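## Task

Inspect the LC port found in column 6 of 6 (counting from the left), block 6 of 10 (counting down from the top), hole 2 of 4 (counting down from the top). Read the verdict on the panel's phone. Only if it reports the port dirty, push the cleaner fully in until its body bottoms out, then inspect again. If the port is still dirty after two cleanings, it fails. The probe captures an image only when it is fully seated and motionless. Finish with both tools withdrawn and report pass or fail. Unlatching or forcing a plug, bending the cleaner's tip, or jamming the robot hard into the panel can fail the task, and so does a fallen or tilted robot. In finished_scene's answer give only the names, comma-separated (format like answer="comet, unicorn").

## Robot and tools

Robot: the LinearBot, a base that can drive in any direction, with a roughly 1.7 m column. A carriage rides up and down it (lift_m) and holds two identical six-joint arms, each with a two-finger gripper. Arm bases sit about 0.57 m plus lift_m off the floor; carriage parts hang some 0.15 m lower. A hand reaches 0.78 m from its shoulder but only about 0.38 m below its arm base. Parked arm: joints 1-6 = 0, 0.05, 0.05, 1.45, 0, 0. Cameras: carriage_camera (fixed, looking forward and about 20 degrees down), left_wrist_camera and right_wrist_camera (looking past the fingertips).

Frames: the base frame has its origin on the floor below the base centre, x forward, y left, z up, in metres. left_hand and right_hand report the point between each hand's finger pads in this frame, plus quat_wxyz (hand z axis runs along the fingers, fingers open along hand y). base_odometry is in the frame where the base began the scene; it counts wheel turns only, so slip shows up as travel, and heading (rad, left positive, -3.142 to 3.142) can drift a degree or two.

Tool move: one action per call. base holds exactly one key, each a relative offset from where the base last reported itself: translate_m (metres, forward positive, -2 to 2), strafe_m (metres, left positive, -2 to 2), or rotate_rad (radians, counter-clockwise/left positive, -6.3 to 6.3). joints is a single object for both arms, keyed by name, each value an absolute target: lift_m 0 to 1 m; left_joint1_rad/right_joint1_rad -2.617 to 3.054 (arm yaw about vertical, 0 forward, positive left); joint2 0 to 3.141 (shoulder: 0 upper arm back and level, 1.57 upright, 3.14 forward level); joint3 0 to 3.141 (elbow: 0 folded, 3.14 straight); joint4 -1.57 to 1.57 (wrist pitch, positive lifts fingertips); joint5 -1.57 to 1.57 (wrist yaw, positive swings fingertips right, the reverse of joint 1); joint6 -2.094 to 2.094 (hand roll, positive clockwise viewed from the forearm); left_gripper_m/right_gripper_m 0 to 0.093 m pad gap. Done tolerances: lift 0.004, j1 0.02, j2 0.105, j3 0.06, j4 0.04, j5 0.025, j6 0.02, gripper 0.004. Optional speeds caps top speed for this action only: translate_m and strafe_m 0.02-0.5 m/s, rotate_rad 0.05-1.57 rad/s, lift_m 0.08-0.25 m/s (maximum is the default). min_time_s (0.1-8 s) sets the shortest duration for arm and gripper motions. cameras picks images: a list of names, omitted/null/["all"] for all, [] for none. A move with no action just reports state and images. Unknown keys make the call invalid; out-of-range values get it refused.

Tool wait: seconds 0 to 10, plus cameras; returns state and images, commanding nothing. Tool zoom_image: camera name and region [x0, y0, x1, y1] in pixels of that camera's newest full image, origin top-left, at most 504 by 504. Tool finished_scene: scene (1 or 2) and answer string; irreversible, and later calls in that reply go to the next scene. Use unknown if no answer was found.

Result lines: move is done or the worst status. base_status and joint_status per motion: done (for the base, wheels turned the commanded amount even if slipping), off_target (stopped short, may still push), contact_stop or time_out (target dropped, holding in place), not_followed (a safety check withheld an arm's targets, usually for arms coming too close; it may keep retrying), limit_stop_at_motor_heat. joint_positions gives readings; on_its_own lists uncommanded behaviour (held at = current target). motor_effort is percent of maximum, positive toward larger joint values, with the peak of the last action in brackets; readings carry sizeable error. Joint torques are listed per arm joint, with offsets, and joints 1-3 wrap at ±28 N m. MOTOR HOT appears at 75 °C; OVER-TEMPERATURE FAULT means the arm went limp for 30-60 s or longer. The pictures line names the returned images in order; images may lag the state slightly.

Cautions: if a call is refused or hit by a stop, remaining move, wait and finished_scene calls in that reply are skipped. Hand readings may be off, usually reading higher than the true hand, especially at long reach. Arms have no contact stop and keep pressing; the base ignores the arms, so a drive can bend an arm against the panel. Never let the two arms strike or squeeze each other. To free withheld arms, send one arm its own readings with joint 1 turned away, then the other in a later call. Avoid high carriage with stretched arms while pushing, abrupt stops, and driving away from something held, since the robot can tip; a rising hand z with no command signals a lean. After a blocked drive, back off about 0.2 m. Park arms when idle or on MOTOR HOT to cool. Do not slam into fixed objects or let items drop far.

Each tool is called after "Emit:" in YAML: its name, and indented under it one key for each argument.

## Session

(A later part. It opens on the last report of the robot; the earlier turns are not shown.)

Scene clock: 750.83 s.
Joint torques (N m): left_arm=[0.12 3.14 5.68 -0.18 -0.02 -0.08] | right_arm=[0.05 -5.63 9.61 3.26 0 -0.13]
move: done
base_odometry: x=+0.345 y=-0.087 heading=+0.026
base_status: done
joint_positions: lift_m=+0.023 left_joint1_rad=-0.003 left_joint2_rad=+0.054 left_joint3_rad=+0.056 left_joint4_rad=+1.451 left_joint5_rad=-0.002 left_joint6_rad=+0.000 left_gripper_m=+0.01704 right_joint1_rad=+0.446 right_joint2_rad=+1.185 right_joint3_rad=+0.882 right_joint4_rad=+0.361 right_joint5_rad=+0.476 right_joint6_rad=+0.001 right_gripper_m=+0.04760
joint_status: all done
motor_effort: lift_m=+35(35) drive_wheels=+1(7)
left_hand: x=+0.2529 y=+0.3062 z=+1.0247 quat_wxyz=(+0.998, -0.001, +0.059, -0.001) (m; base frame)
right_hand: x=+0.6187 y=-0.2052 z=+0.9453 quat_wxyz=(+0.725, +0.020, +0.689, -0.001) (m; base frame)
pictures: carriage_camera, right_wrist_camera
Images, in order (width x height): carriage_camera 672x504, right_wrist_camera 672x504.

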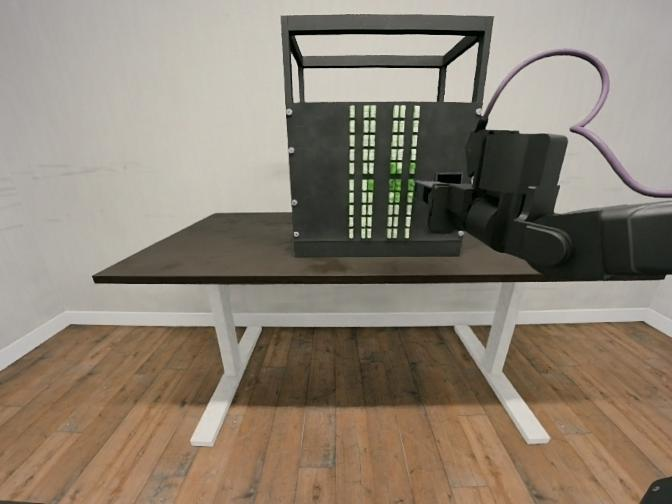

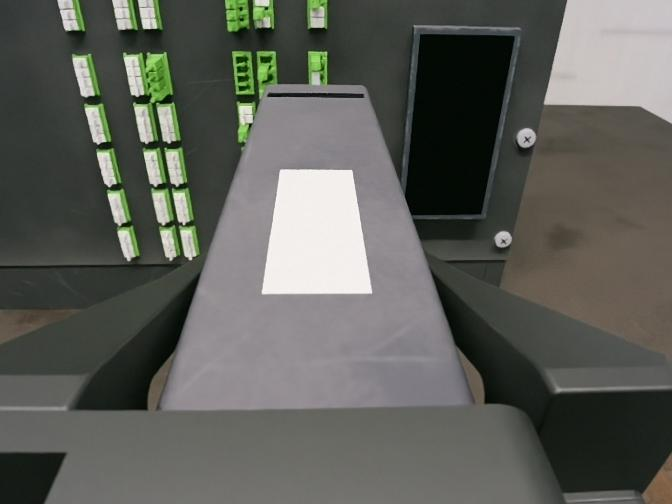

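Emit:
move:
  base: {"translate_m": 0.008}
  joints: {"lift_m": 0.0218}
  speeds: {"translate_m": 0.02}
  cameras: ["carriage_camera","right_wrist_camera"]

Emit:
zoom_image:
  camera: "right_wrist_camera"
  region: [296, 45, 346, 95]

Emit:
zoom_image:
  camera: "right_wrist_camera"
  region: [225, 45, 275, 95]

Scene clock: 756.27 s.
Joint torques (N m): left_arm=[0.13 3.14 5.6 -0.11 -0.02 -0.08] | right_arm=[0.06 -5.48 9.51 3.27 0 -0.12]
move: done
base_odometry: x=+0.353 y=-0.087 heading=+0.026
base_status: done
joint_positions: lift_m=+0.022 left_joint1_rad=-0.003 left_joint2_rad=+0.054 left_joint3_rad=+0.056 left_joint4_rad=+1.451 left_joint5_rad=-0.002 left_joint6_rad=+0.000 left_gripper_m=+0.01704 right_joint1_rad=+0.446 right_joint2_rad=+1.185 right_joint3_rad=+0.882 right_joint4_rad=+0.362 right_joint5_rad=+0.476 right_joint6_rad=+0.001 right_gripper_m=+0.04760
joint_status: all done
motor_effort: lift_m=+35(35) drive_wheels=-5(12)
left_hand: x=+0.2529 y=+0.3062 z=+1.0239 quat_wxyz=(+0.998, -0.001, +0.059, -0.001) (m; base frame)
right_hand: x=+0.6187 y=-0.2052 z=+0.9447 quat_wxyz=(+0.725, +0.020, +0.688, -0.001) (m; base frame)
pictures: carriage_camera, right_wrist_camera
Images, in order (width x height): carriage_camera 672x504, right_wrist_camera 672x504.

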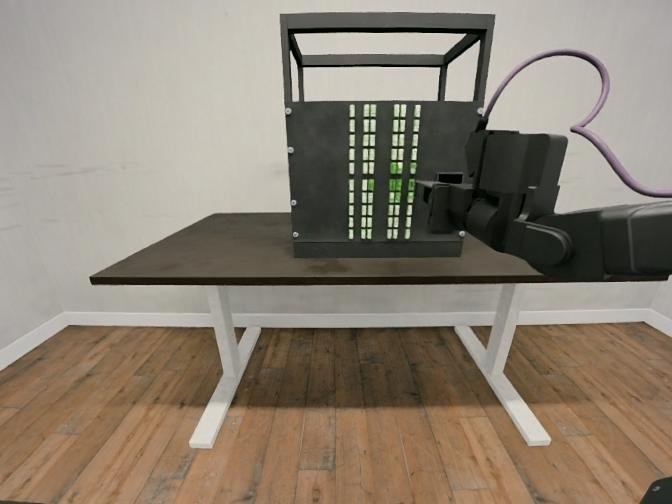

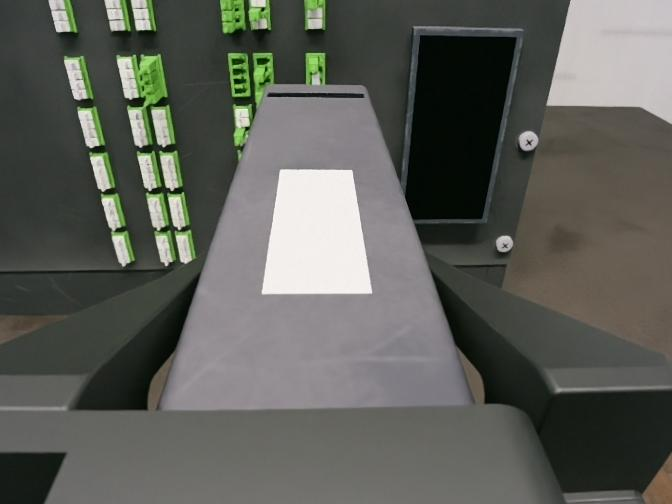

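Scaled by 10.080.

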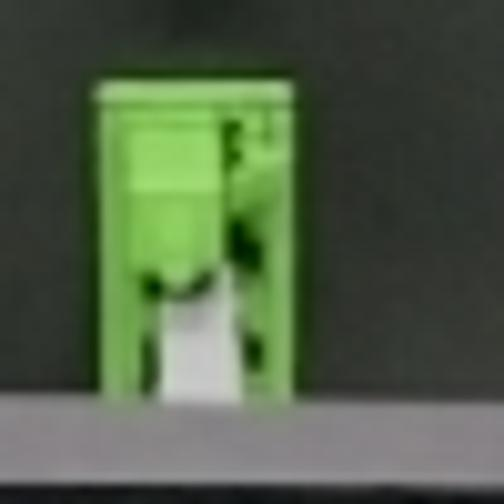

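Scaled by 10.080.

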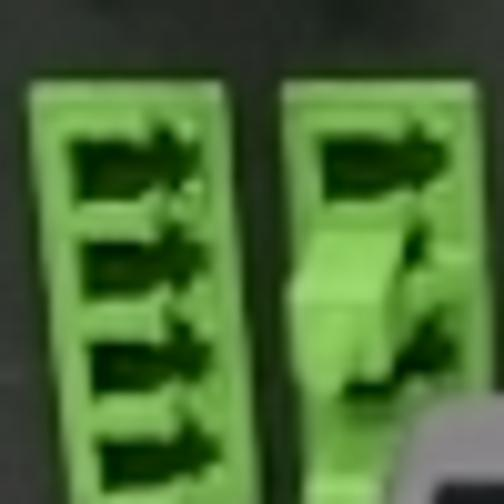

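Emit:
move:
  base: {"strafe_m": 0.0015}
  joints: {"lift_m": 0.0214}
  speeds: {"strafe_m": 0.02}
  cameras: []

Emit:
move:
  base: {"translate_m": 0.005}
  speeds: {"translate_m": 0.02}
  cameras: ["right_wrist_camera"]

Emit:
zoom_image:
  camera: "right_wrist_camera"
  region: [296, 45, 346, 95]

Emit:
zoom_image:
  camera: "right_wrist_camera"
  region: [225, 45, 275, 95]

Scene clock: 763.73 s.
Joint torques (N m): left_arm=[0.21 3.29 5.68 -0.17 -0.05 -0.08] | right_arm=[-0.13 -5.56 9.58 3.25 -0.08 -0.11]
move: done
base_odometry: x=+0.353 y=-0.086 heading=+0.025
base_status: done
joint_positions: lift_m=+0.022 left_joint1_rad=-0.003 left_joint2_rad=+0.054 left_joint3_rad=+0.056 left_joint4_rad=+1.450 left_joint5_rad=-0.001 left_joint6_rad=+0.000 left_gripper_m=+0.01704 right_joint1_rad=+0.447 right_joint2_rad=+1.185 right_joint3_rad=+0.882 right_joint4_rad=+0.362 right_joint5_rad=+0.478 right_joint6_rad=+0.001 right_gripper_m=+0.04760
joint_status: all done
motor_effort: lift_m=+34(34) drive_wheels=-4(7)
left_hand: x=+0.2530 y=+0.3061 z=+1.0236 quat_wxyz=(+0.998, -0.001, +0.059, -0.001) (m; base frame)
right_hand: x=+0.6185 y=-0.2050 z=+0.9444 quat_wxyz=(+0.725, +0.021, +0.688, -0.001) (m; base frame)
pictures: none
No camera images: "cameras" was empty.

Scene clock: 764.37 s.
Joint torques (N m): left_arm=[0.29 3.25 5.75 -0.18 -0.03 -0.09] | right_arm=[0.03 -5.7 9.54 3.29 -0.03 -0.12]
move: done
base_odometry: x=+0.358 y=-0.086 heading=+0.025
base_status: done
joint_positions: lift_m=+0.022 left_joint1_rad=-0.003 left_joint2_rad=+0.054 left_joint3_rad=+0.056 left_joint4_rad=+1.450 left_joint5_rad=-0.002 left_joint6_rad=+0.000 left_gripper_m=+0.01704 right_joint1_rad=+0.447 right_joint2_rad=+1.185 right_joint3_rad=+0.882 right_joint4_rad=+0.361 right_joint5_rad=+0.478 right_joint6_rad=+0.001 right_gripper_m=+0.04760
joint_status: not commanded
motor_effort: lift_m=+34(34) drive_wheels=+0(8)
left_hand: x=+0.2530 y=+0.3062 z=+1.0236 quat_wxyz=(+0.998, -0.001, +0.059, -0.001) (m; base frame)
right_hand: x=+0.6185 y=-0.2050 z=+0.9443 quat_wxyz=(+0.725, +0.021, +0.688, -0.001) (m; base frame)
pictures: right_wrist_camera
Images, in order (width x height): right_wrist_camera 672x504.

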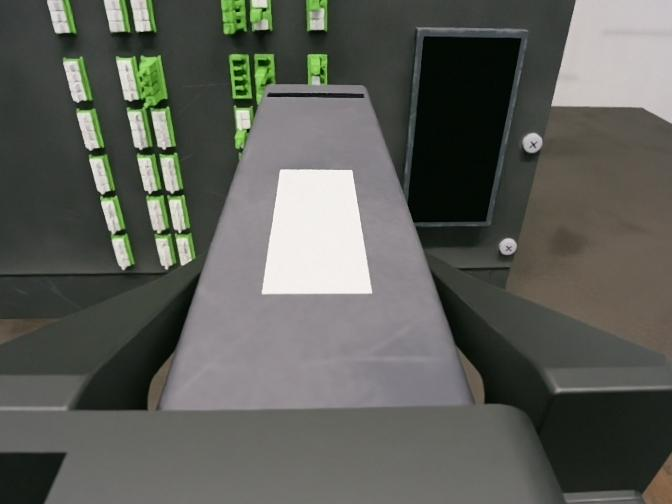

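Scaled by 10.080.

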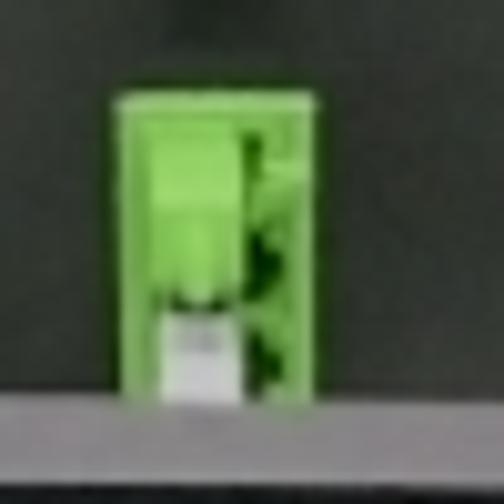

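Scaled by 10.080.

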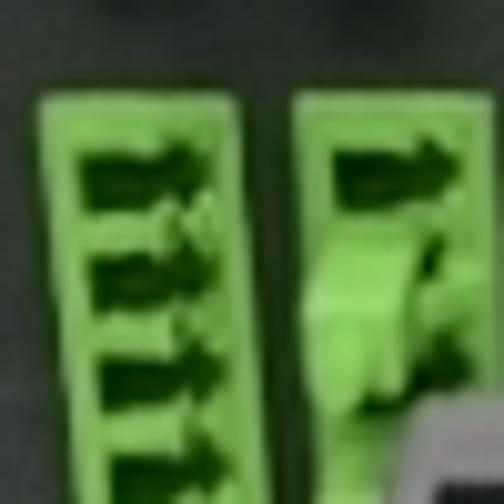

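Emit:
move:
  base: {"translate_m": 0.005}
  speeds: {"translate_m": 0.02}
  cameras: ["right_wrist_camera"]

Emit:
zoom_image:
  camera: "right_wrist_camera"
  region: [296, 45, 346, 95]

Scene clock: 768.23 s.
Joint torques (N m): left_arm=[0.12 3.04 5.68 -0.13 -0.03 -0.08] | right_arm=[-0.1 -5.42 9.5 3.29 -0.03 -0.12]
move: done
base_odometry: x=+0.363 y=-0.086 heading=+0.025
base_status: done
joint_positions: lift_m=+0.022 left_joint1_rad=-0.003 left_joint2_rad=+0.054 left_joint3_rad=+0.056 left_joint4_rad=+1.450 left_joint5_rad=-0.002 left_joint6_rad=+0.000 left_gripper_m=+0.01704 right_joint1_rad=+0.448 right_joint2_rad=+1.183 right_joint3_rad=+0.882 right_joint4_rad=+0.361 right_joint5_rad=+0.479 right_joint6_rad=+0.001 right_gripper_m=+0.04760
joint_status: not commanded
motor_effort: lift_m=+34(34) drive_wheels=+2(11)
left_hand: x=+0.2530 y=+0.3062 z=+1.0236 quat_wxyz=(+0.998, -0.001, +0.059, -0.001) (m; base frame)
right_hand: x=+0.6179 y=-0.2052 z=+0.9451 quat_wxyz=(+0.726, +0.021, +0.688, -0.001) (m; base frame)
pictures: right_wrist_camera
Images, in order (width x height): right_wrist_camera 672x504.

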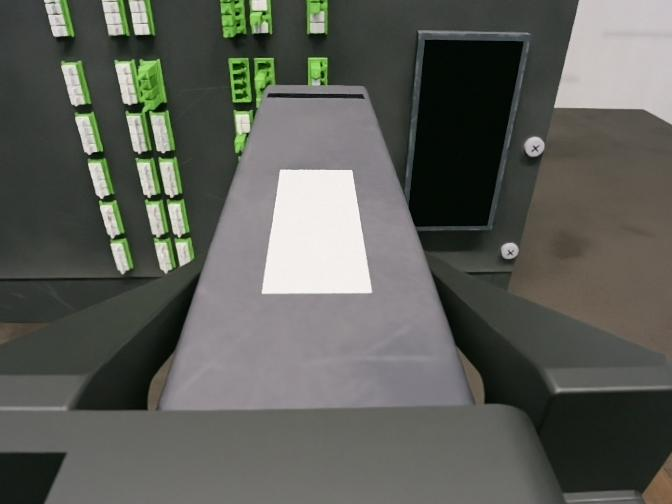

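Scaled by 10.080.

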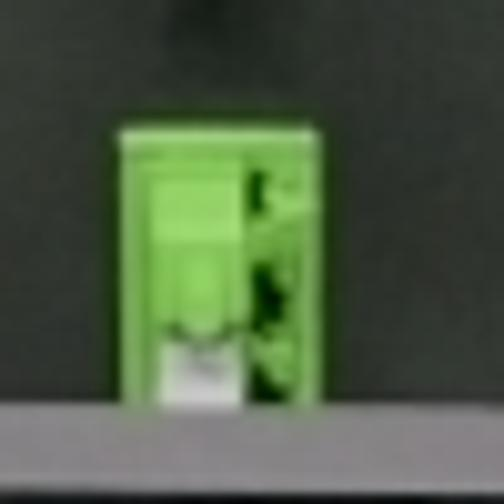

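Emit:
move:
  base: {"translate_m": 0.002}
  speeds: {"translate_m": 0.02}
  cameras: ["right_wrist_camera"]

Emit:
zoom_image:
  camera: "right_wrist_camera"
  region: [296, 45, 346, 95]

Scene clock: 772.37 s.
Joint torques (N m): left_arm=[0.05 3.25 5.71 -0.19 -0.02 -0.08] | right_arm=[-0.2 -5.42 9.55 3.29 -0.01 -0.11]
move: done
base_odometry: x=+0.365 y=-0.086 heading=+0.024
base_status: done
joint_positions: lift_m=+0.022 left_joint1_rad=-0.003 left_joint2_rad=+0.054 left_joint3_rad=+0.056 left_joint4_rad=+1.452 left_joint5_rad=-0.002 left_joint6_rad=+0.000 left_gripper_m=+0.01704 right_joint1_rad=+0.448 right_joint2_rad=+1.183 right_joint3_rad=+0.882 right_joint4_rad=+0.360 right_joint5_rad=+0.479 right_joint6_rad=+0.001 right_gripper_m=+0.04760
joint_status: not commanded
motor_effort: lift_m=+34(34) drive_wheels=+1(11)
left_hand: x=+0.2528 y=+0.3062 z=+1.0236 quat_wxyz=(+0.998, -0.001, +0.058, -0.001) (m; base frame)
right_hand: x=+0.6179 y=-0.2052 z=+0.9449 quat_wxyz=(+0.725, +0.021, +0.688, -0.001) (m; base frame)
pictures: right_wrist_camera
Images, in order (width x height): right_wrist_camera 672x504.

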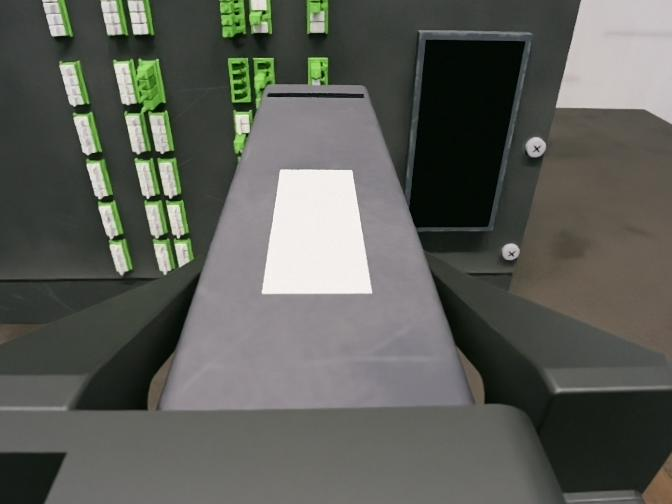

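Scaled by 10.080.

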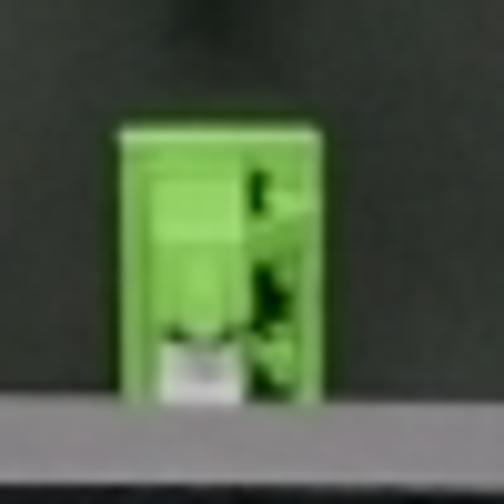

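Emit:
move:
  base: {"translate_m": 0.003}
  speeds: {"translate_m": 0.02}
  cameras: []

Emit:
move:
  base: {"translate_m": 0.003}
  speeds: {"translate_m": 0.02}
  cameras: ["right_wrist_camera"]

Emit:
zoom_image:
  camera: "right_wrist_camera"
  region: [296, 45, 346, 95]

Scene clock: 775.23 s.
Joint torques (N m): left_arm=[0.12 3.21 5.76 -0.22 -0.03 -0.08] | right_arm=[-0.18 -5.41 9.5 3.32 -0.04 -0.11]
move: done
base_odometry: x=+0.368 y=-0.086 heading=+0.024
base_status: done
joint_positions: lift_m=+0.022 left_joint1_rad=-0.003 left_joint2_rad=+0.054 left_joint3_rad=+0.056 left_joint4_rad=+1.452 left_joint5_rad=-0.002 left_joint6_rad=+0.000 left_gripper_m=+0.01704 right_joint1_rad=+0.448 right_joint2_rad=+1.183 right_joint3_rad=+0.882 right_joint4_rad=+0.360 right_joint5_rad=+0.479 right_joint6_rad=+0.001 right_gripper_m=+0.04760
joint_status: not commanded
motor_effort: lift_m=+34(34) drive_wheels=-3(12)
left_hand: x=+0.2528 y=+0.3062 z=+1.0236 quat_wxyz=(+0.998, -0.001, +0.058, -0.001) (m; base frame)
right_hand: x=+0.6179 y=-0.2052 z=+0.9449 quat_wxyz=(+0.725, +0.021, +0.688, -0.001) (m; base frame)
pictures: none
No camera images: "cameras" was empty.

Scene clock: 775.87 s.
Joint torques (N m): left_arm=[0.13 3.18 5.87 -0.2 -0.02 -0.08] | right_arm=[-0.2 -5.29 9.55 3.28 -0.01 -0.13]
move: done
base_odometry: x=+0.371 y=-0.086 heading=+0.024
base_status: done
joint_positions: lift_m=+0.022 left_joint1_rad=-0.003 left_joint2_rad=+0.054 left_joint3_rad=+0.056 left_joint4_rad=+1.452 left_joint5_rad=-0.002 left_joint6_rad=+0.000 left_gripper_m=+0.01704 right_joint1_rad=+0.448 right_joint2_rad=+1.183 right_joint3_rad=+0.882 right_joint4_rad=+0.359 right_joint5_rad=+0.479 right_joint6_rad=+0.001 right_gripper_m=+0.04760
joint_status: not commanded
motor_effort: lift_m=+34(34) drive_wheels=-3(11)
left_hand: x=+0.2528 y=+0.3062 z=+1.0236 quat_wxyz=(+0.998, -0.001, +0.058, -0.001) (m; base frame)
right_hand: x=+0.6179 y=-0.2052 z=+0.9448 quat_wxyz=(+0.725, +0.021, +0.688, -0.001) (m; base frame)
pictures: right_wrist_camera
Images, in order (width x height): right_wrist_camera 672x504.

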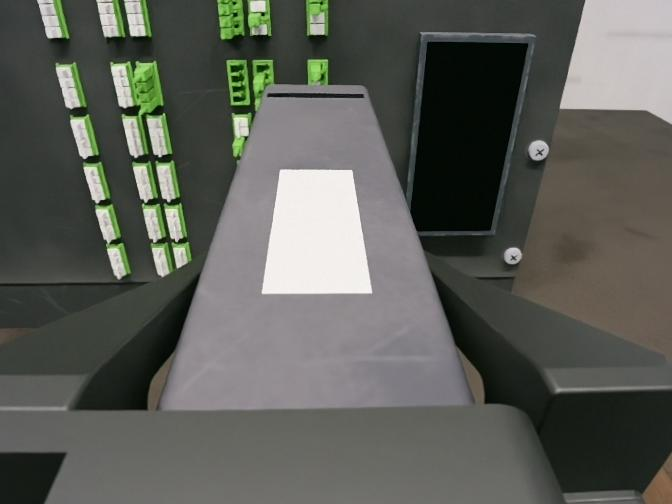

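Scaled by 10.080.

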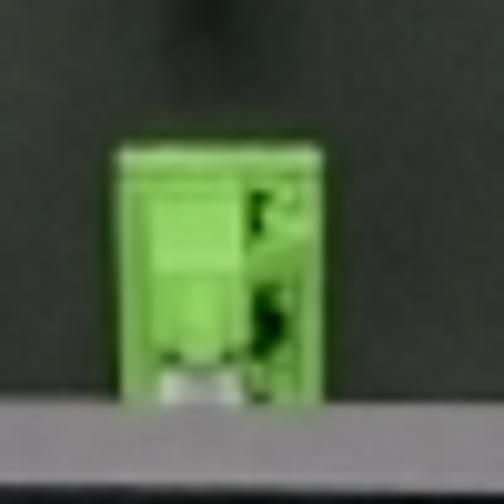

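Emit:
move:
  base: {"translate_m": 0.003}
  speeds: {"translate_m": 0.02}
  cameras: ["right_wrist_camera"]

Emit:
zoom_image:
  camera: "right_wrist_camera"
  region: [296, 50, 346, 100]

Scene clock: 778.80 s.
Joint torques (N m): left_arm=[0.13 3.25 5.71 -0.17 -0.03 -0.09] | right_arm=[-0.36 -5.22 9.59 3.28 -0.03 -0.13]
move: done
base_odometry: x=+0.374 y=-0.086 heading=+0.024
base_status: done
joint_positions: lift_m=+0.022 left_joint1_rad=-0.003 left_joint2_rad=+0.054 left_joint3_rad=+0.056 left_joint4_rad=+1.451 left_joint5_rad=-0.002 left_joint6_rad=+0.000 left_gripper_m=+0.01704 right_joint1_rad=+0.450 right_joint2_rad=+1.181 right_joint3_rad=+0.882 right_joint4_rad=+0.358 right_joint5_rad=+0.478 right_joint6_rad=+0.001 right_gripper_m=+0.04760
joint_status: not commanded
motor_effort: lift_m=+34(34) drive_wheels=+1(11)
left_hand: x=+0.2529 y=+0.3062 z=+1.0236 quat_wxyz=(+0.998, -0.001, +0.059, -0.001) (m; base frame)
right_hand: x=+0.6174 y=-0.2044 z=+0.9451 quat_wxyz=(+0.725, +0.020, +0.688, +0.000) (m; base frame)
pictures: right_wrist_camera
Images, in order (width x height): right_wrist_camera 672x504.

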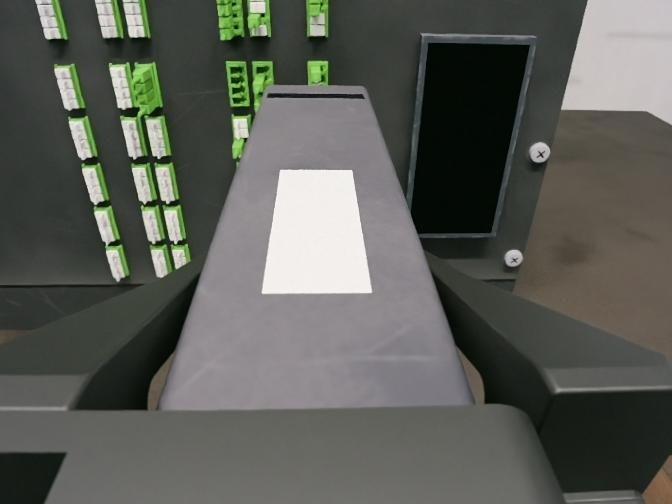

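Scaled by 10.080.

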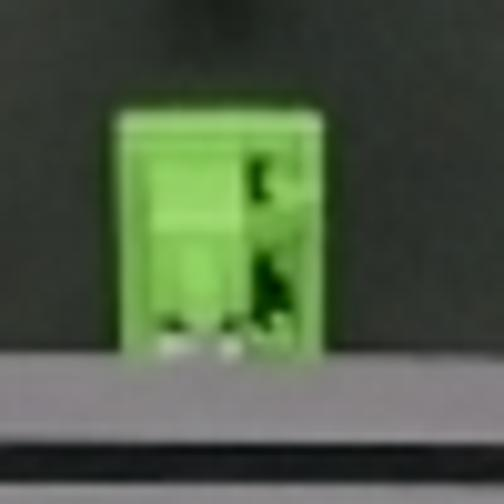

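Emit:
move:
  base: {"translate_m": 0.002}
  speeds: {"translate_m": 0.02}
  cameras: ["right_wrist_camera"]

Emit:
zoom_image:
  camera: "right_wrist_camera"
  region: [296, 50, 346, 100]

Scene clock: 784.27 s.
Joint torques (N m): left_arm=[0.13 3.15 5.67 -0.17 -0.02 -0.08] | right_arm=[-0.57 -4.51 9.55 3.42 -0.03 -0.11]
move: done
base_odometry: x=+0.376 y=-0.086 heading=+0.024
base_status: done
joint_positions: lift_m=+0.022 left_joint1_rad=-0.003 left_joint2_rad=+0.054 left_joint3_rad=+0.056 left_joint4_rad=+1.451 left_joint5_rad=-0.002 left_joint6_rad=+0.000 left_gripper_m=+0.01704 right_joint1_rad=+0.451 right_joint2_rad=+1.174 right_joint3_rad=+0.882 right_joint4_rad=+0.348 right_joint5_rad=+0.479 right_joint6_rad=+0.001 right_gripper_m=+0.04760
joint_status: not commanded
motor_effort: lift_m=+34(34) drive_wheels=+1(10)
left_hand: x=+0.2529 y=+0.3062 z=+1.0236 quat_wxyz=(+0.998, -0.001, +0.059, -0.001) (m; base frame)
right_hand: x=+0.6157 y=-0.2045 z=+0.9456 quat_wxyz=(+0.725, +0.019, +0.689, +0.000) (m; base frame)
pictures: right_wrist_camera
Images, in order (width x height): right_wrist_camera 672x504.

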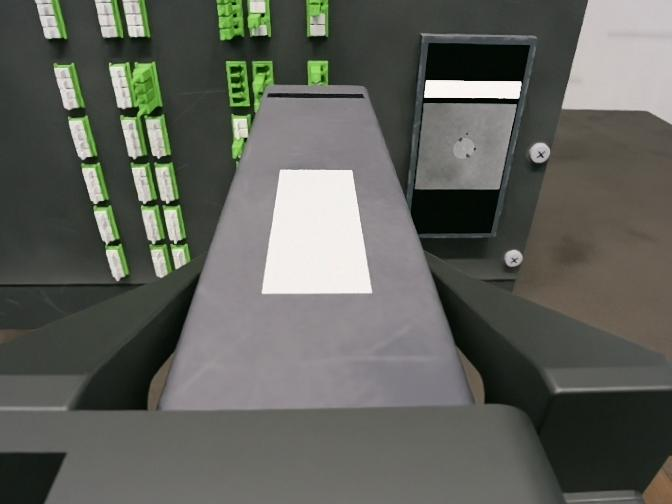

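Scaled by 10.080.

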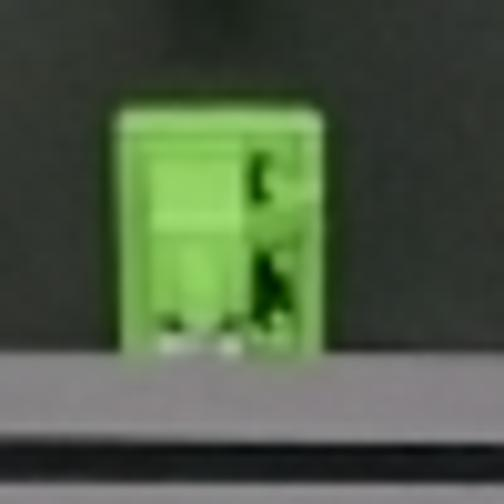

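The phone shows an image. Let me read it.

Emit:
zoom_image:
  camera: "right_wrist_camera"
  region: [410, 70, 530, 195]

Emit:
zoom_image:
  camera: "right_wrist_camera"
  region: [420, 76, 524, 104]

Emit:
zoom_image:
  camera: "right_wrist_camera"
  region: [442, 126, 486, 170]

Scaled by 4.032.

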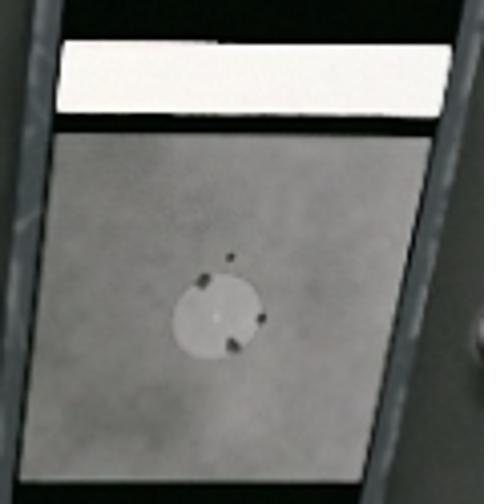

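Scaled by 4.846.

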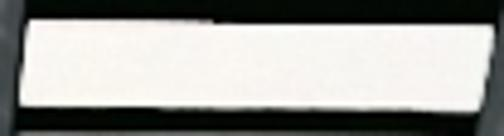

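Scaled by 11.455.

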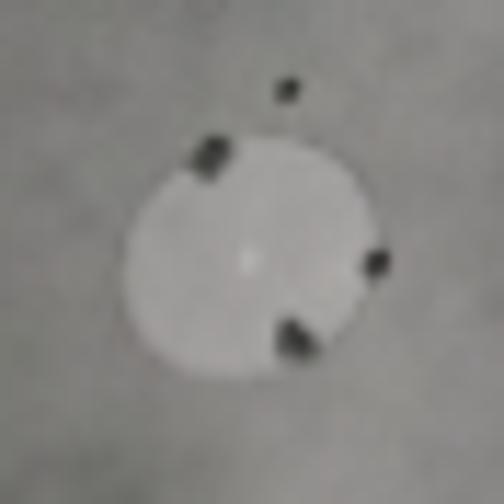

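Emit:
move:
  cameras: ["right_wrist_camera"]

Emit:
zoom_image:
  camera: "right_wrist_camera"
  region: [400, 50, 530, 210]

Scene clock: 798.17 s.
Joint torques (N m): left_arm=[0.09 3.19 5.71 -0.17 -0.02 -0.09] | right_arm=[-0.58 -4.6 9.57 3.42 -0.03 -0.12]
base_odometry: x=+0.376 y=-0.086 heading=+0.024
base_status: done
joint_positions: lift_m=+0.022 left_joint1_rad=-0.003 left_joint2_rad=+0.054 left_joint3_rad=+0.056 left_joint4_rad=+1.451 left_joint5_rad=-0.002 left_joint6_rad=+0.000 left_gripper_m=+0.01704 right_joint1_rad=+0.451 right_joint2_rad=+1.174 right_joint3_rad=+0.882 right_joint4_rad=+0.348 right_joint5_rad=+0.479 right_joint6_rad=+0.001 right_gripper_m=+0.04760
joint_status: not commanded
motor_effort: lift_m=+34(34) drive_wheels=+0(10)
left_hand: x=+0.2529 y=+0.3062 z=+1.0236 quat_wxyz=(+0.998, -0.001, +0.059, -0.001) (m; base frame)
right_hand: x=+0.6157 y=-0.2045 z=+0.9456 quat_wxyz=(+0.725, +0.019, +0.689, +0.000) (m; base frame)
pictures: right_wrist_camera
Images, in order (width x height): right_wrist_camera 672x504.

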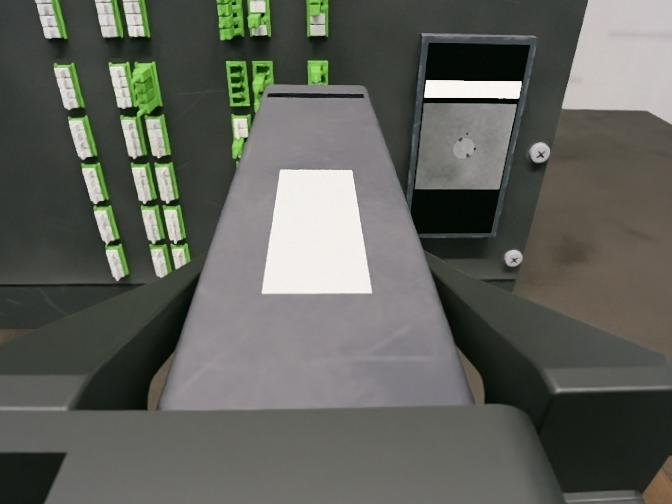

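Scaled by 3.150.

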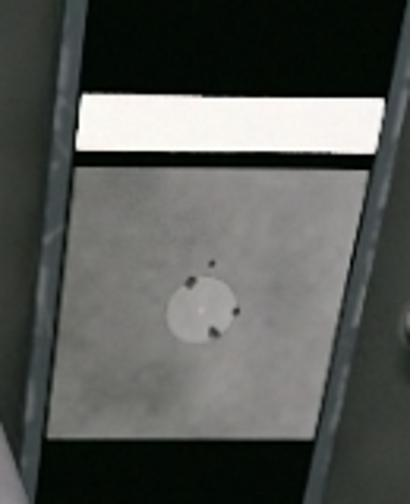

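Emit:
zoom_image:
  camera: "right_wrist_camera"
  region: [420, 76, 526, 106]

Emit:
zoom_image:
  camera: "right_wrist_camera"
  region: [440, 125, 490, 170]

Emit:
move:
  cameras: ["carriage_camera"]

Emit:
zoom_image:
  camera: "carriage_camera"
  region: [300, 0, 672, 300]

Scaled by 4.755.

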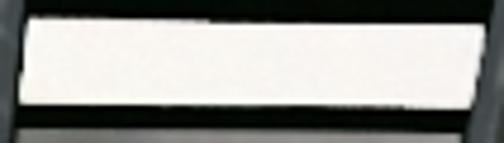

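Scaled by 10.080.

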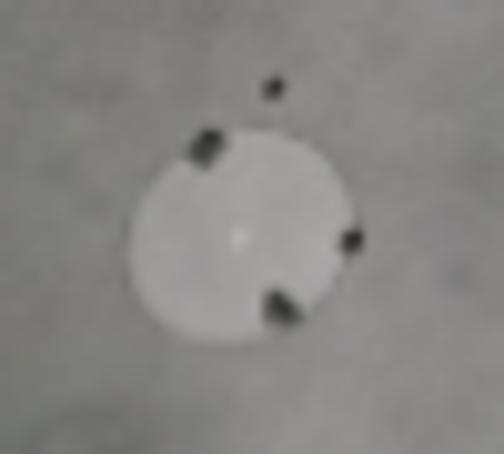

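Scene clock: 801.67 s.
Joint torques (N m): left_arm=[0.14 3.19 5.67 -0.17 -0.02 -0.07] | right_arm=[-0.57 -4.67 9.52 3.44 -0.04 -0.12]
base_odometry: x=+0.376 y=-0.086 heading=+0.024
base_status: done
joint_positions: lift_m=+0.022 left_joint1_rad=-0.003 left_joint2_rad=+0.054 left_joint3_rad=+0.056 left_joint4_rad=+1.451 left_joint5_rad=-0.002 left_joint6_rad=+0.000 left_gripper_m=+0.01704 right_joint1_rad=+0.451 right_joint2_rad=+1.174 right_joint3_rad=+0.882 right_joint4_rad=+0.348 right_joint5_rad=+0.479 right_joint6_rad=+0.001 right_gripper_m=+0.04760
joint_status: not commanded
motor_effort: lift_m=+34(34) drive_wheels=+1(10)
left_hand: x=+0.2529 y=+0.3062 z=+1.0236 quat_wxyz=(+0.998, -0.001, +0.059, -0.001) (m; base frame)
right_hand: x=+0.6157 y=-0.2045 z=+0.9456 quat_wxyz=(+0.725, +0.019, +0.689, +0.000) (m; base frame)
pictures: carriage_camera
Images, in order (width x height): carriage_camera 672x504.

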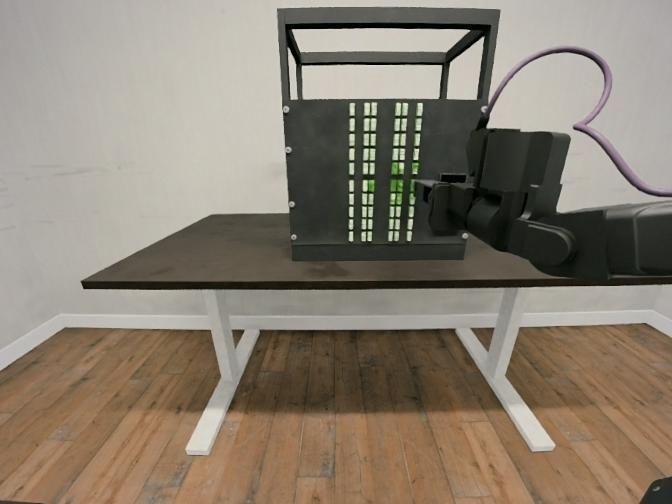

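Scaled by 1.355.

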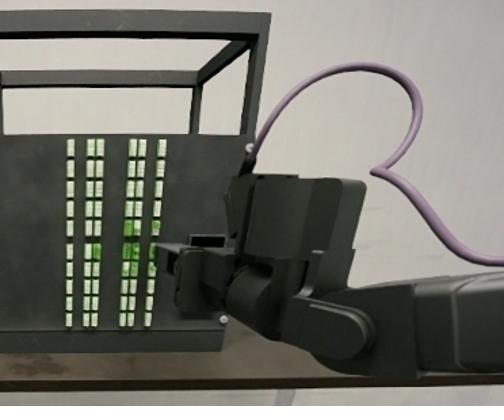

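Emit:
move:
  base: {"translate_m": -0.03}
  speeds: {"translate_m": 0.03}
  cameras: ["right_wrist_camera"]

Emit:
zoom_image:
  camera: "right_wrist_camera"
  region: [220, 20, 420, 170]

Scene clock: 805.70 s.
Joint torques (N m): left_arm=[0.1 3.23 5.71 -0.18 -0.03 -0.08] | right_arm=[-0.55 -4.51 9.57 3.4 -0.01 -0.12]
move: done
base_odometry: x=+0.346 y=-0.087 heading=+0.024
base_status: done
joint_positions: lift_m=+0.022 left_joint1_rad=-0.003 left_joint2_rad=+0.054 left_joint3_rad=+0.056 left_joint4_rad=+1.450 left_joint5_rad=-0.002 left_joint6_rad=+0.000 left_gripper_m=+0.01704 right_joint1_rad=+0.451 right_joint2_rad=+1.174 right_joint3_rad=+0.882 right_joint4_rad=+0.350 right_joint5_rad=+0.476 right_joint6_rad=+0.001 right_gripper_m=+0.04760
joint_status: not commanded
motor_effort: lift_m=+34(34) drive_wheels=-4(12)
left_hand: x=+0.2530 y=+0.3062 z=+1.0236 quat_wxyz=(+0.998, -0.001, +0.059, -0.001) (m; base frame)
right_hand: x=+0.6157 y=-0.2039 z=+0.9460 quat_wxyz=(+0.725, +0.018, +0.689, +0.001) (m; base frame)
pictures: right_wrist_camera
Images, in order (width x height): right_wrist_camera 672x504.

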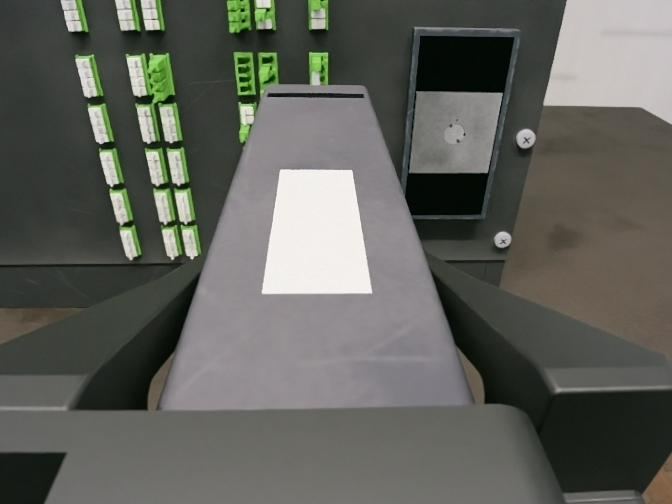

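Scaled by 2.520.

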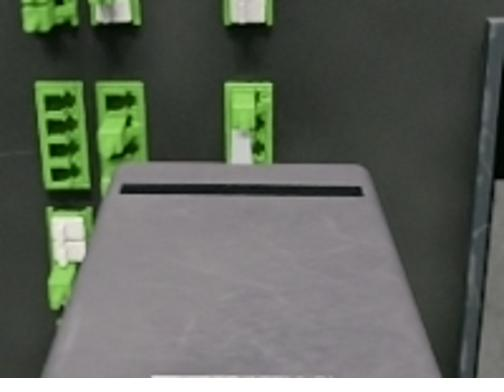

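Emit:
zoom_image:
  camera: "right_wrist_camera"
  region: [295, 30, 345, 100]

Emit:
move:
  base: {"translate_m": -0.03}
  speeds: {"translate_m": 0.03}
  cameras: ["right_wrist_camera"]

Emit:
zoom_image:
  camera: "right_wrist_camera"
  region: [220, 20, 420, 170]

Emit:
zoom_image:
  camera: "right_wrist_camera"
  region: [295, 30, 345, 100]

Scaled by 7.200.

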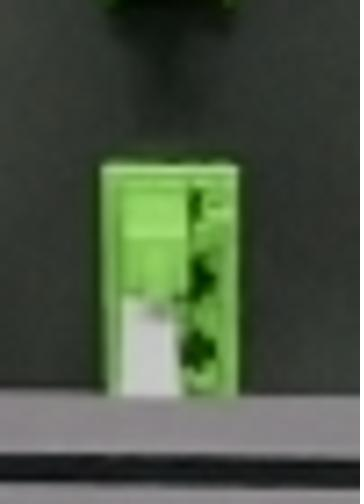

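Scene clock: 810.50 s.
Joint torques (N m): left_arm=[0.17 3.08 5.74 -0.19 0 -0.08] | right_arm=[-0.59 -4.66 9.51 3.32 -0.01 -0.1]
move: done
base_odometry: x=+0.316 y=-0.087 heading=+0.024
base_status: done
joint_positions: lift_m=+0.022 left_joint1_rad=-0.003 left_joint2_rad=+0.054 left_joint3_rad=+0.056 left_joint4_rad=+1.450 left_joint5_rad=-0.002 left_joint6_rad=+0.000 left_gripper_m=+0.01704 right_joint1_rad=+0.451 right_joint2_rad=+1.174 right_joint3_rad=+0.882 right_joint4_rad=+0.357 right_joint5_rad=+0.476 right_joint6_rad=+0.001 right_gripper_m=+0.04760
joint_status: not commanded
motor_effort: lift_m=+34(34) drive_wheels=+1(15)
left_hand: x=+0.2530 y=+0.3062 z=+1.0236 quat_wxyz=(+0.998, -0.001, +0.059, -0.001) (m; base frame)
right_hand: x=+0.6156 y=-0.2040 z=+0.9477 quat_wxyz=(+0.727, +0.019, +0.686, +0.002) (m; base frame)
pictures: right_wrist_camera
Images, in order (width x height): right_wrist_camera 672x504.

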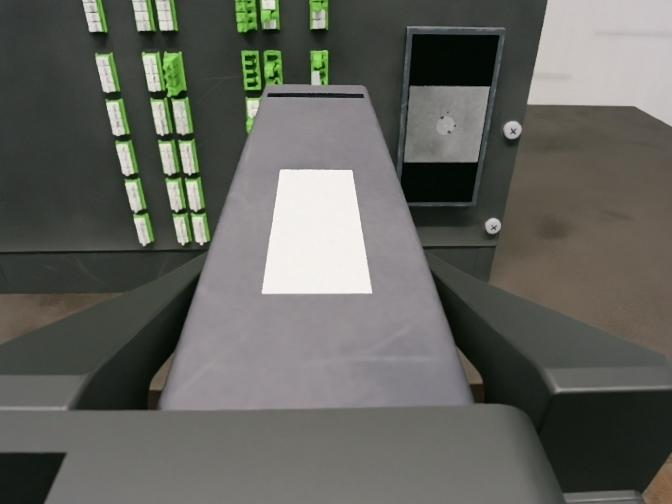

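Scaled by 2.520.

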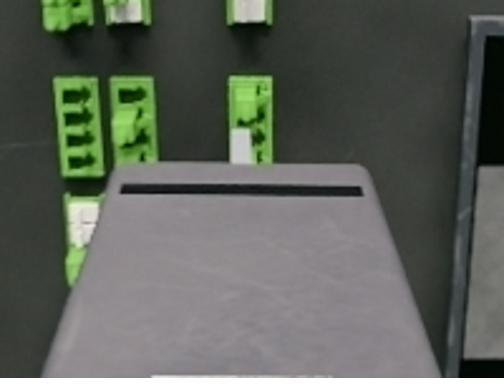

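Scaled by 7.200.

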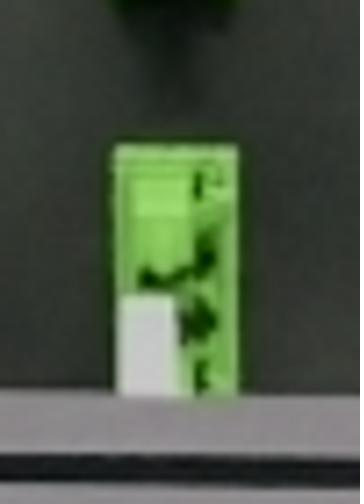

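Emit:
move:
  base: {"translate_m": -0.2}
  speeds: {"translate_m": 0.15}
  cameras: ["right_wrist_camera", "carriage_camera"]

Emit:
zoom_image:
  camera: "right_wrist_camera"
  region: [220, 20, 420, 170]

Scene clock: 818.43 s.
Joint torques (N m): left_arm=[0.1 3.19 5.7 -0.16 -0.03 -0.08] | right_arm=[-0.53 -4.4 9.46 3.31 0.01 -0.13]
move: done
base_odometry: x=+0.116 y=-0.092 heading=+0.024
base_status: done
joint_positions: lift_m=+0.022 left_joint1_rad=-0.003 left_joint2_rad=+0.054 left_joint3_rad=+0.056 left_joint4_rad=+1.450 left_joint5_rad=-0.002 left_joint6_rad=+0.000 left_gripper_m=+0.01704 right_joint1_rad=+0.451 right_joint2_rad=+1.174 right_joint3_rad=+0.882 right_joint4_rad=+0.359 right_joint5_rad=+0.476 right_joint6_rad=+0.001 right_gripper_m=+0.04760
joint_status: not commanded
motor_effort: lift_m=+34(34) drive_wheels=-3(13)
left_hand: x=+0.2531 y=+0.3062 z=+1.0236 quat_wxyz=(+0.998, -0.001, +0.059, -0.001) (m; base frame)
right_hand: x=+0.6156 y=-0.2040 z=+0.9480 quat_wxyz=(+0.728, +0.020, +0.686, +0.002) (m; base frame)
pictures: carriage_camera, right_wrist_camera
Images, in order (width x height): carriage_camera 672x504, right_wrist_camera 672x504.

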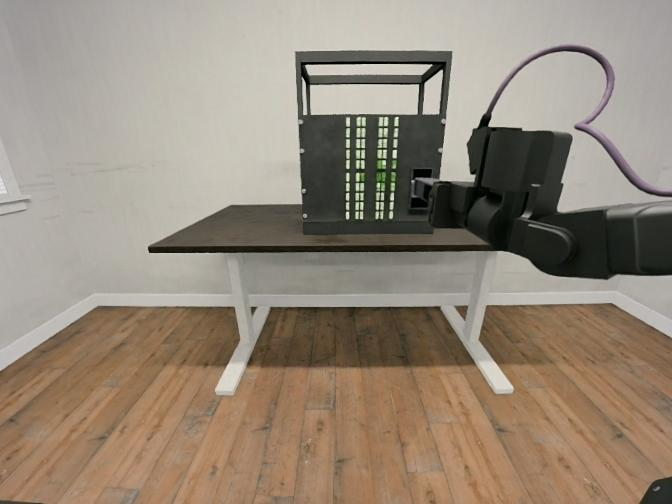

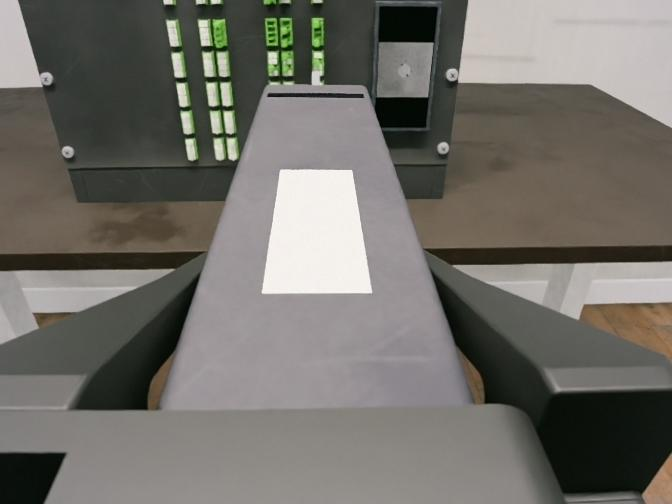

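Scaled by 2.520.

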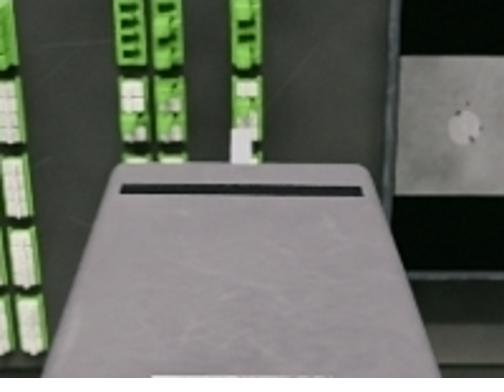

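Emit:
move:
  joints: {"right_joint1_rad": 0, "right_joint2_rad": 0.05, "right_joint3_rad": 0.05, "right_joint4_rad": 1.45, "right_joint5_rad": 0, "right_joint6_rad": 0}
  min_time_s: 4
  cameras: ["carriage_camera", "right_wrist_camera"]

Scene clock: 824.97 s.
Joint torques (N m): left_arm=[0.1 3.19 5.65 -0.17 -0.02 -0.09] | right_arm=[-0.99 2.66 5.79 0.3 -0.19 -0.11]
move: done
base_odometry: x=+0.116 y=-0.092 heading=+0.024
base_status: not commanded
joint_positions: lift_m=+0.022 left_joint1_rad=-0.003 left_joint2_rad=+0.054 left_joint3_rad=+0.056 left_joint4_rad=+1.450 left_joint5_rad=-0.002 left_joint6_rad=+0.000 left_gripper_m=+0.01704 right_joint1_rad=+0.009 right_joint2_rad=+0.059 right_joint3_rad=+0.060 right_joint4_rad=+1.427 right_joint5_rad=+0.014 right_joint6_rad=+0.001 right_gripper_m=+0.04760
joint_status: all done
motor_effort: lift_m=+34(34) drive_wheels=+1(4)
left_hand: x=+0.2531 y=+0.3062 z=+1.0236 quat_wxyz=(+0.998, -0.001, +0.059, -0.001) (m; base frame)
right_hand: x=+0.2594 y=-0.3080 z=+1.0238 quat_wxyz=(+0.997, +0.007, +0.071, +0.004) (m; base frame)
pictures: carriage_camera, right_wrist_camera
Images, in order (width x height): carriage_camera 672x504, right_wrist_camera 672x504.

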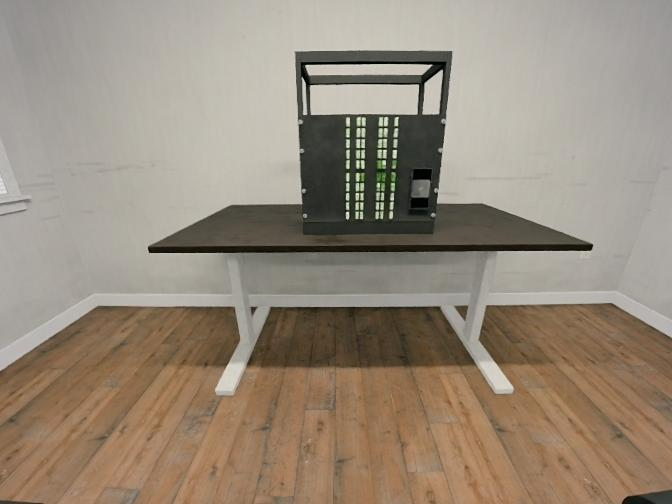

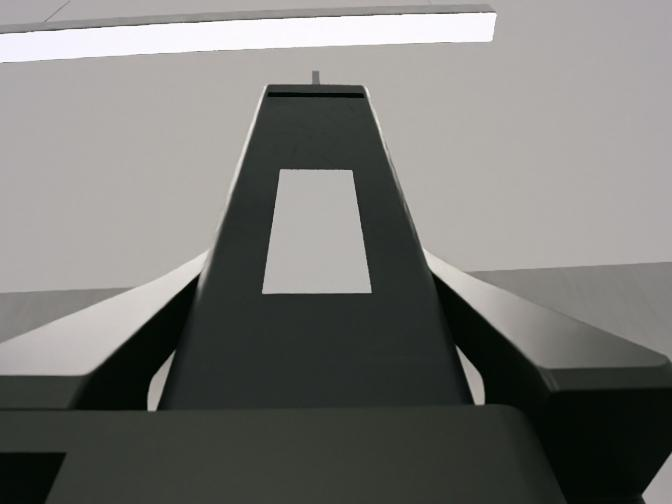

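Emit:
move:
  joints: {"left_joint1_rad": -0.451, "left_joint2_rad": 1.174, "left_joint3_rad": 0.882, "left_joint4_rad": 0.36, "left_joint5_rad": -0.476, "left_joint6_rad": 0}
  min_time_s: 4
  cameras: ["carriage_camera", "left_wrist_camera"]

Emit:
zoom_image:
  camera: "left_wrist_camera"
  region: [220, 0, 450, 170]

Scene clock: 833.27 s.
Joint torques (N m): left_arm=[-0.91 -2.58 12.79 1.92 -0.13 -0.08] | right_arm=[-1.02 2.63 5.75 0.29 -0.18 -0.12]
move: done
base_odometry: x=+0.116 y=-0.092 heading=+0.024
base_status: not commanded
joint_positions: lift_m=+0.022 left_joint1_rad=-0.443 left_joint2_rad=+1.165 left_joint3_rad=+0.841 left_joint4_rad=+0.367 left_joint5_rad=-0.467 left_joint6_rad=+0.000 left_gripper_m=+0.01704 right_joint1_rad=+0.009 right_joint2_rad=+0.059 right_joint3_rad=+0.060 right_joint4_rad=+1.429 right_joint5_rad=+0.012 right_joint6_rad=+0.001 right_gripper_m=+0.04760
joint_status: all done
motor_effort: lift_m=+34(34) drive_wheels=-3(4)
left_hand: x=+0.6143 y=+0.2068 z=+0.9338 quat_wxyz=(+0.721, -0.015, +0.693, +0.002) (m; base frame)
right_hand: x=+0.2589 y=-0.3077 z=+1.0239 quat_wxyz=(+0.997, +0.006, +0.070, +0.005) (m; base frame)
pictures: carriage_camera, left_wrist_camera
Images, in order (width x height): carriage_camera 672x504, left_wrist_camera 672x504.

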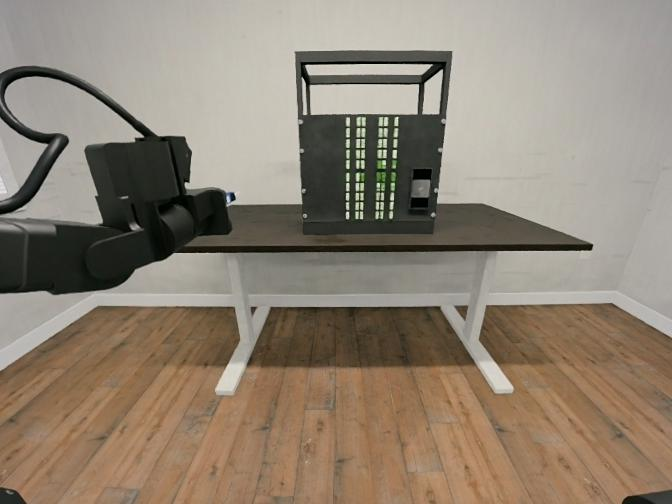

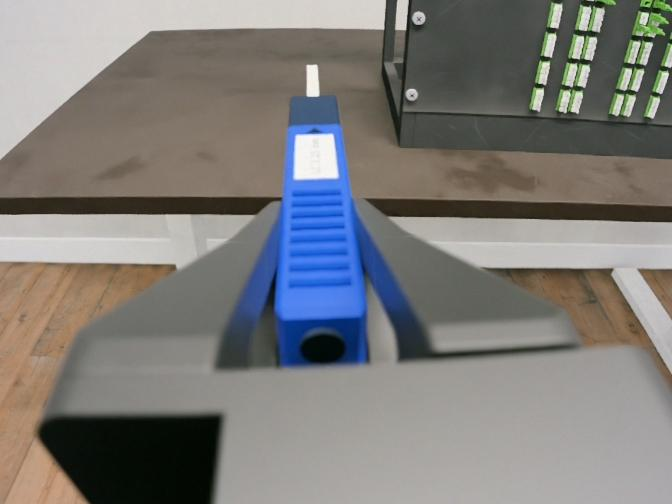

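Scaled by 2.191.

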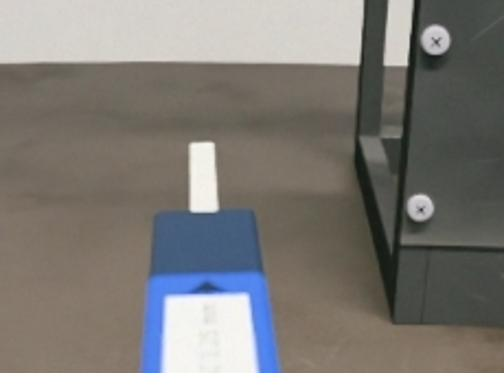

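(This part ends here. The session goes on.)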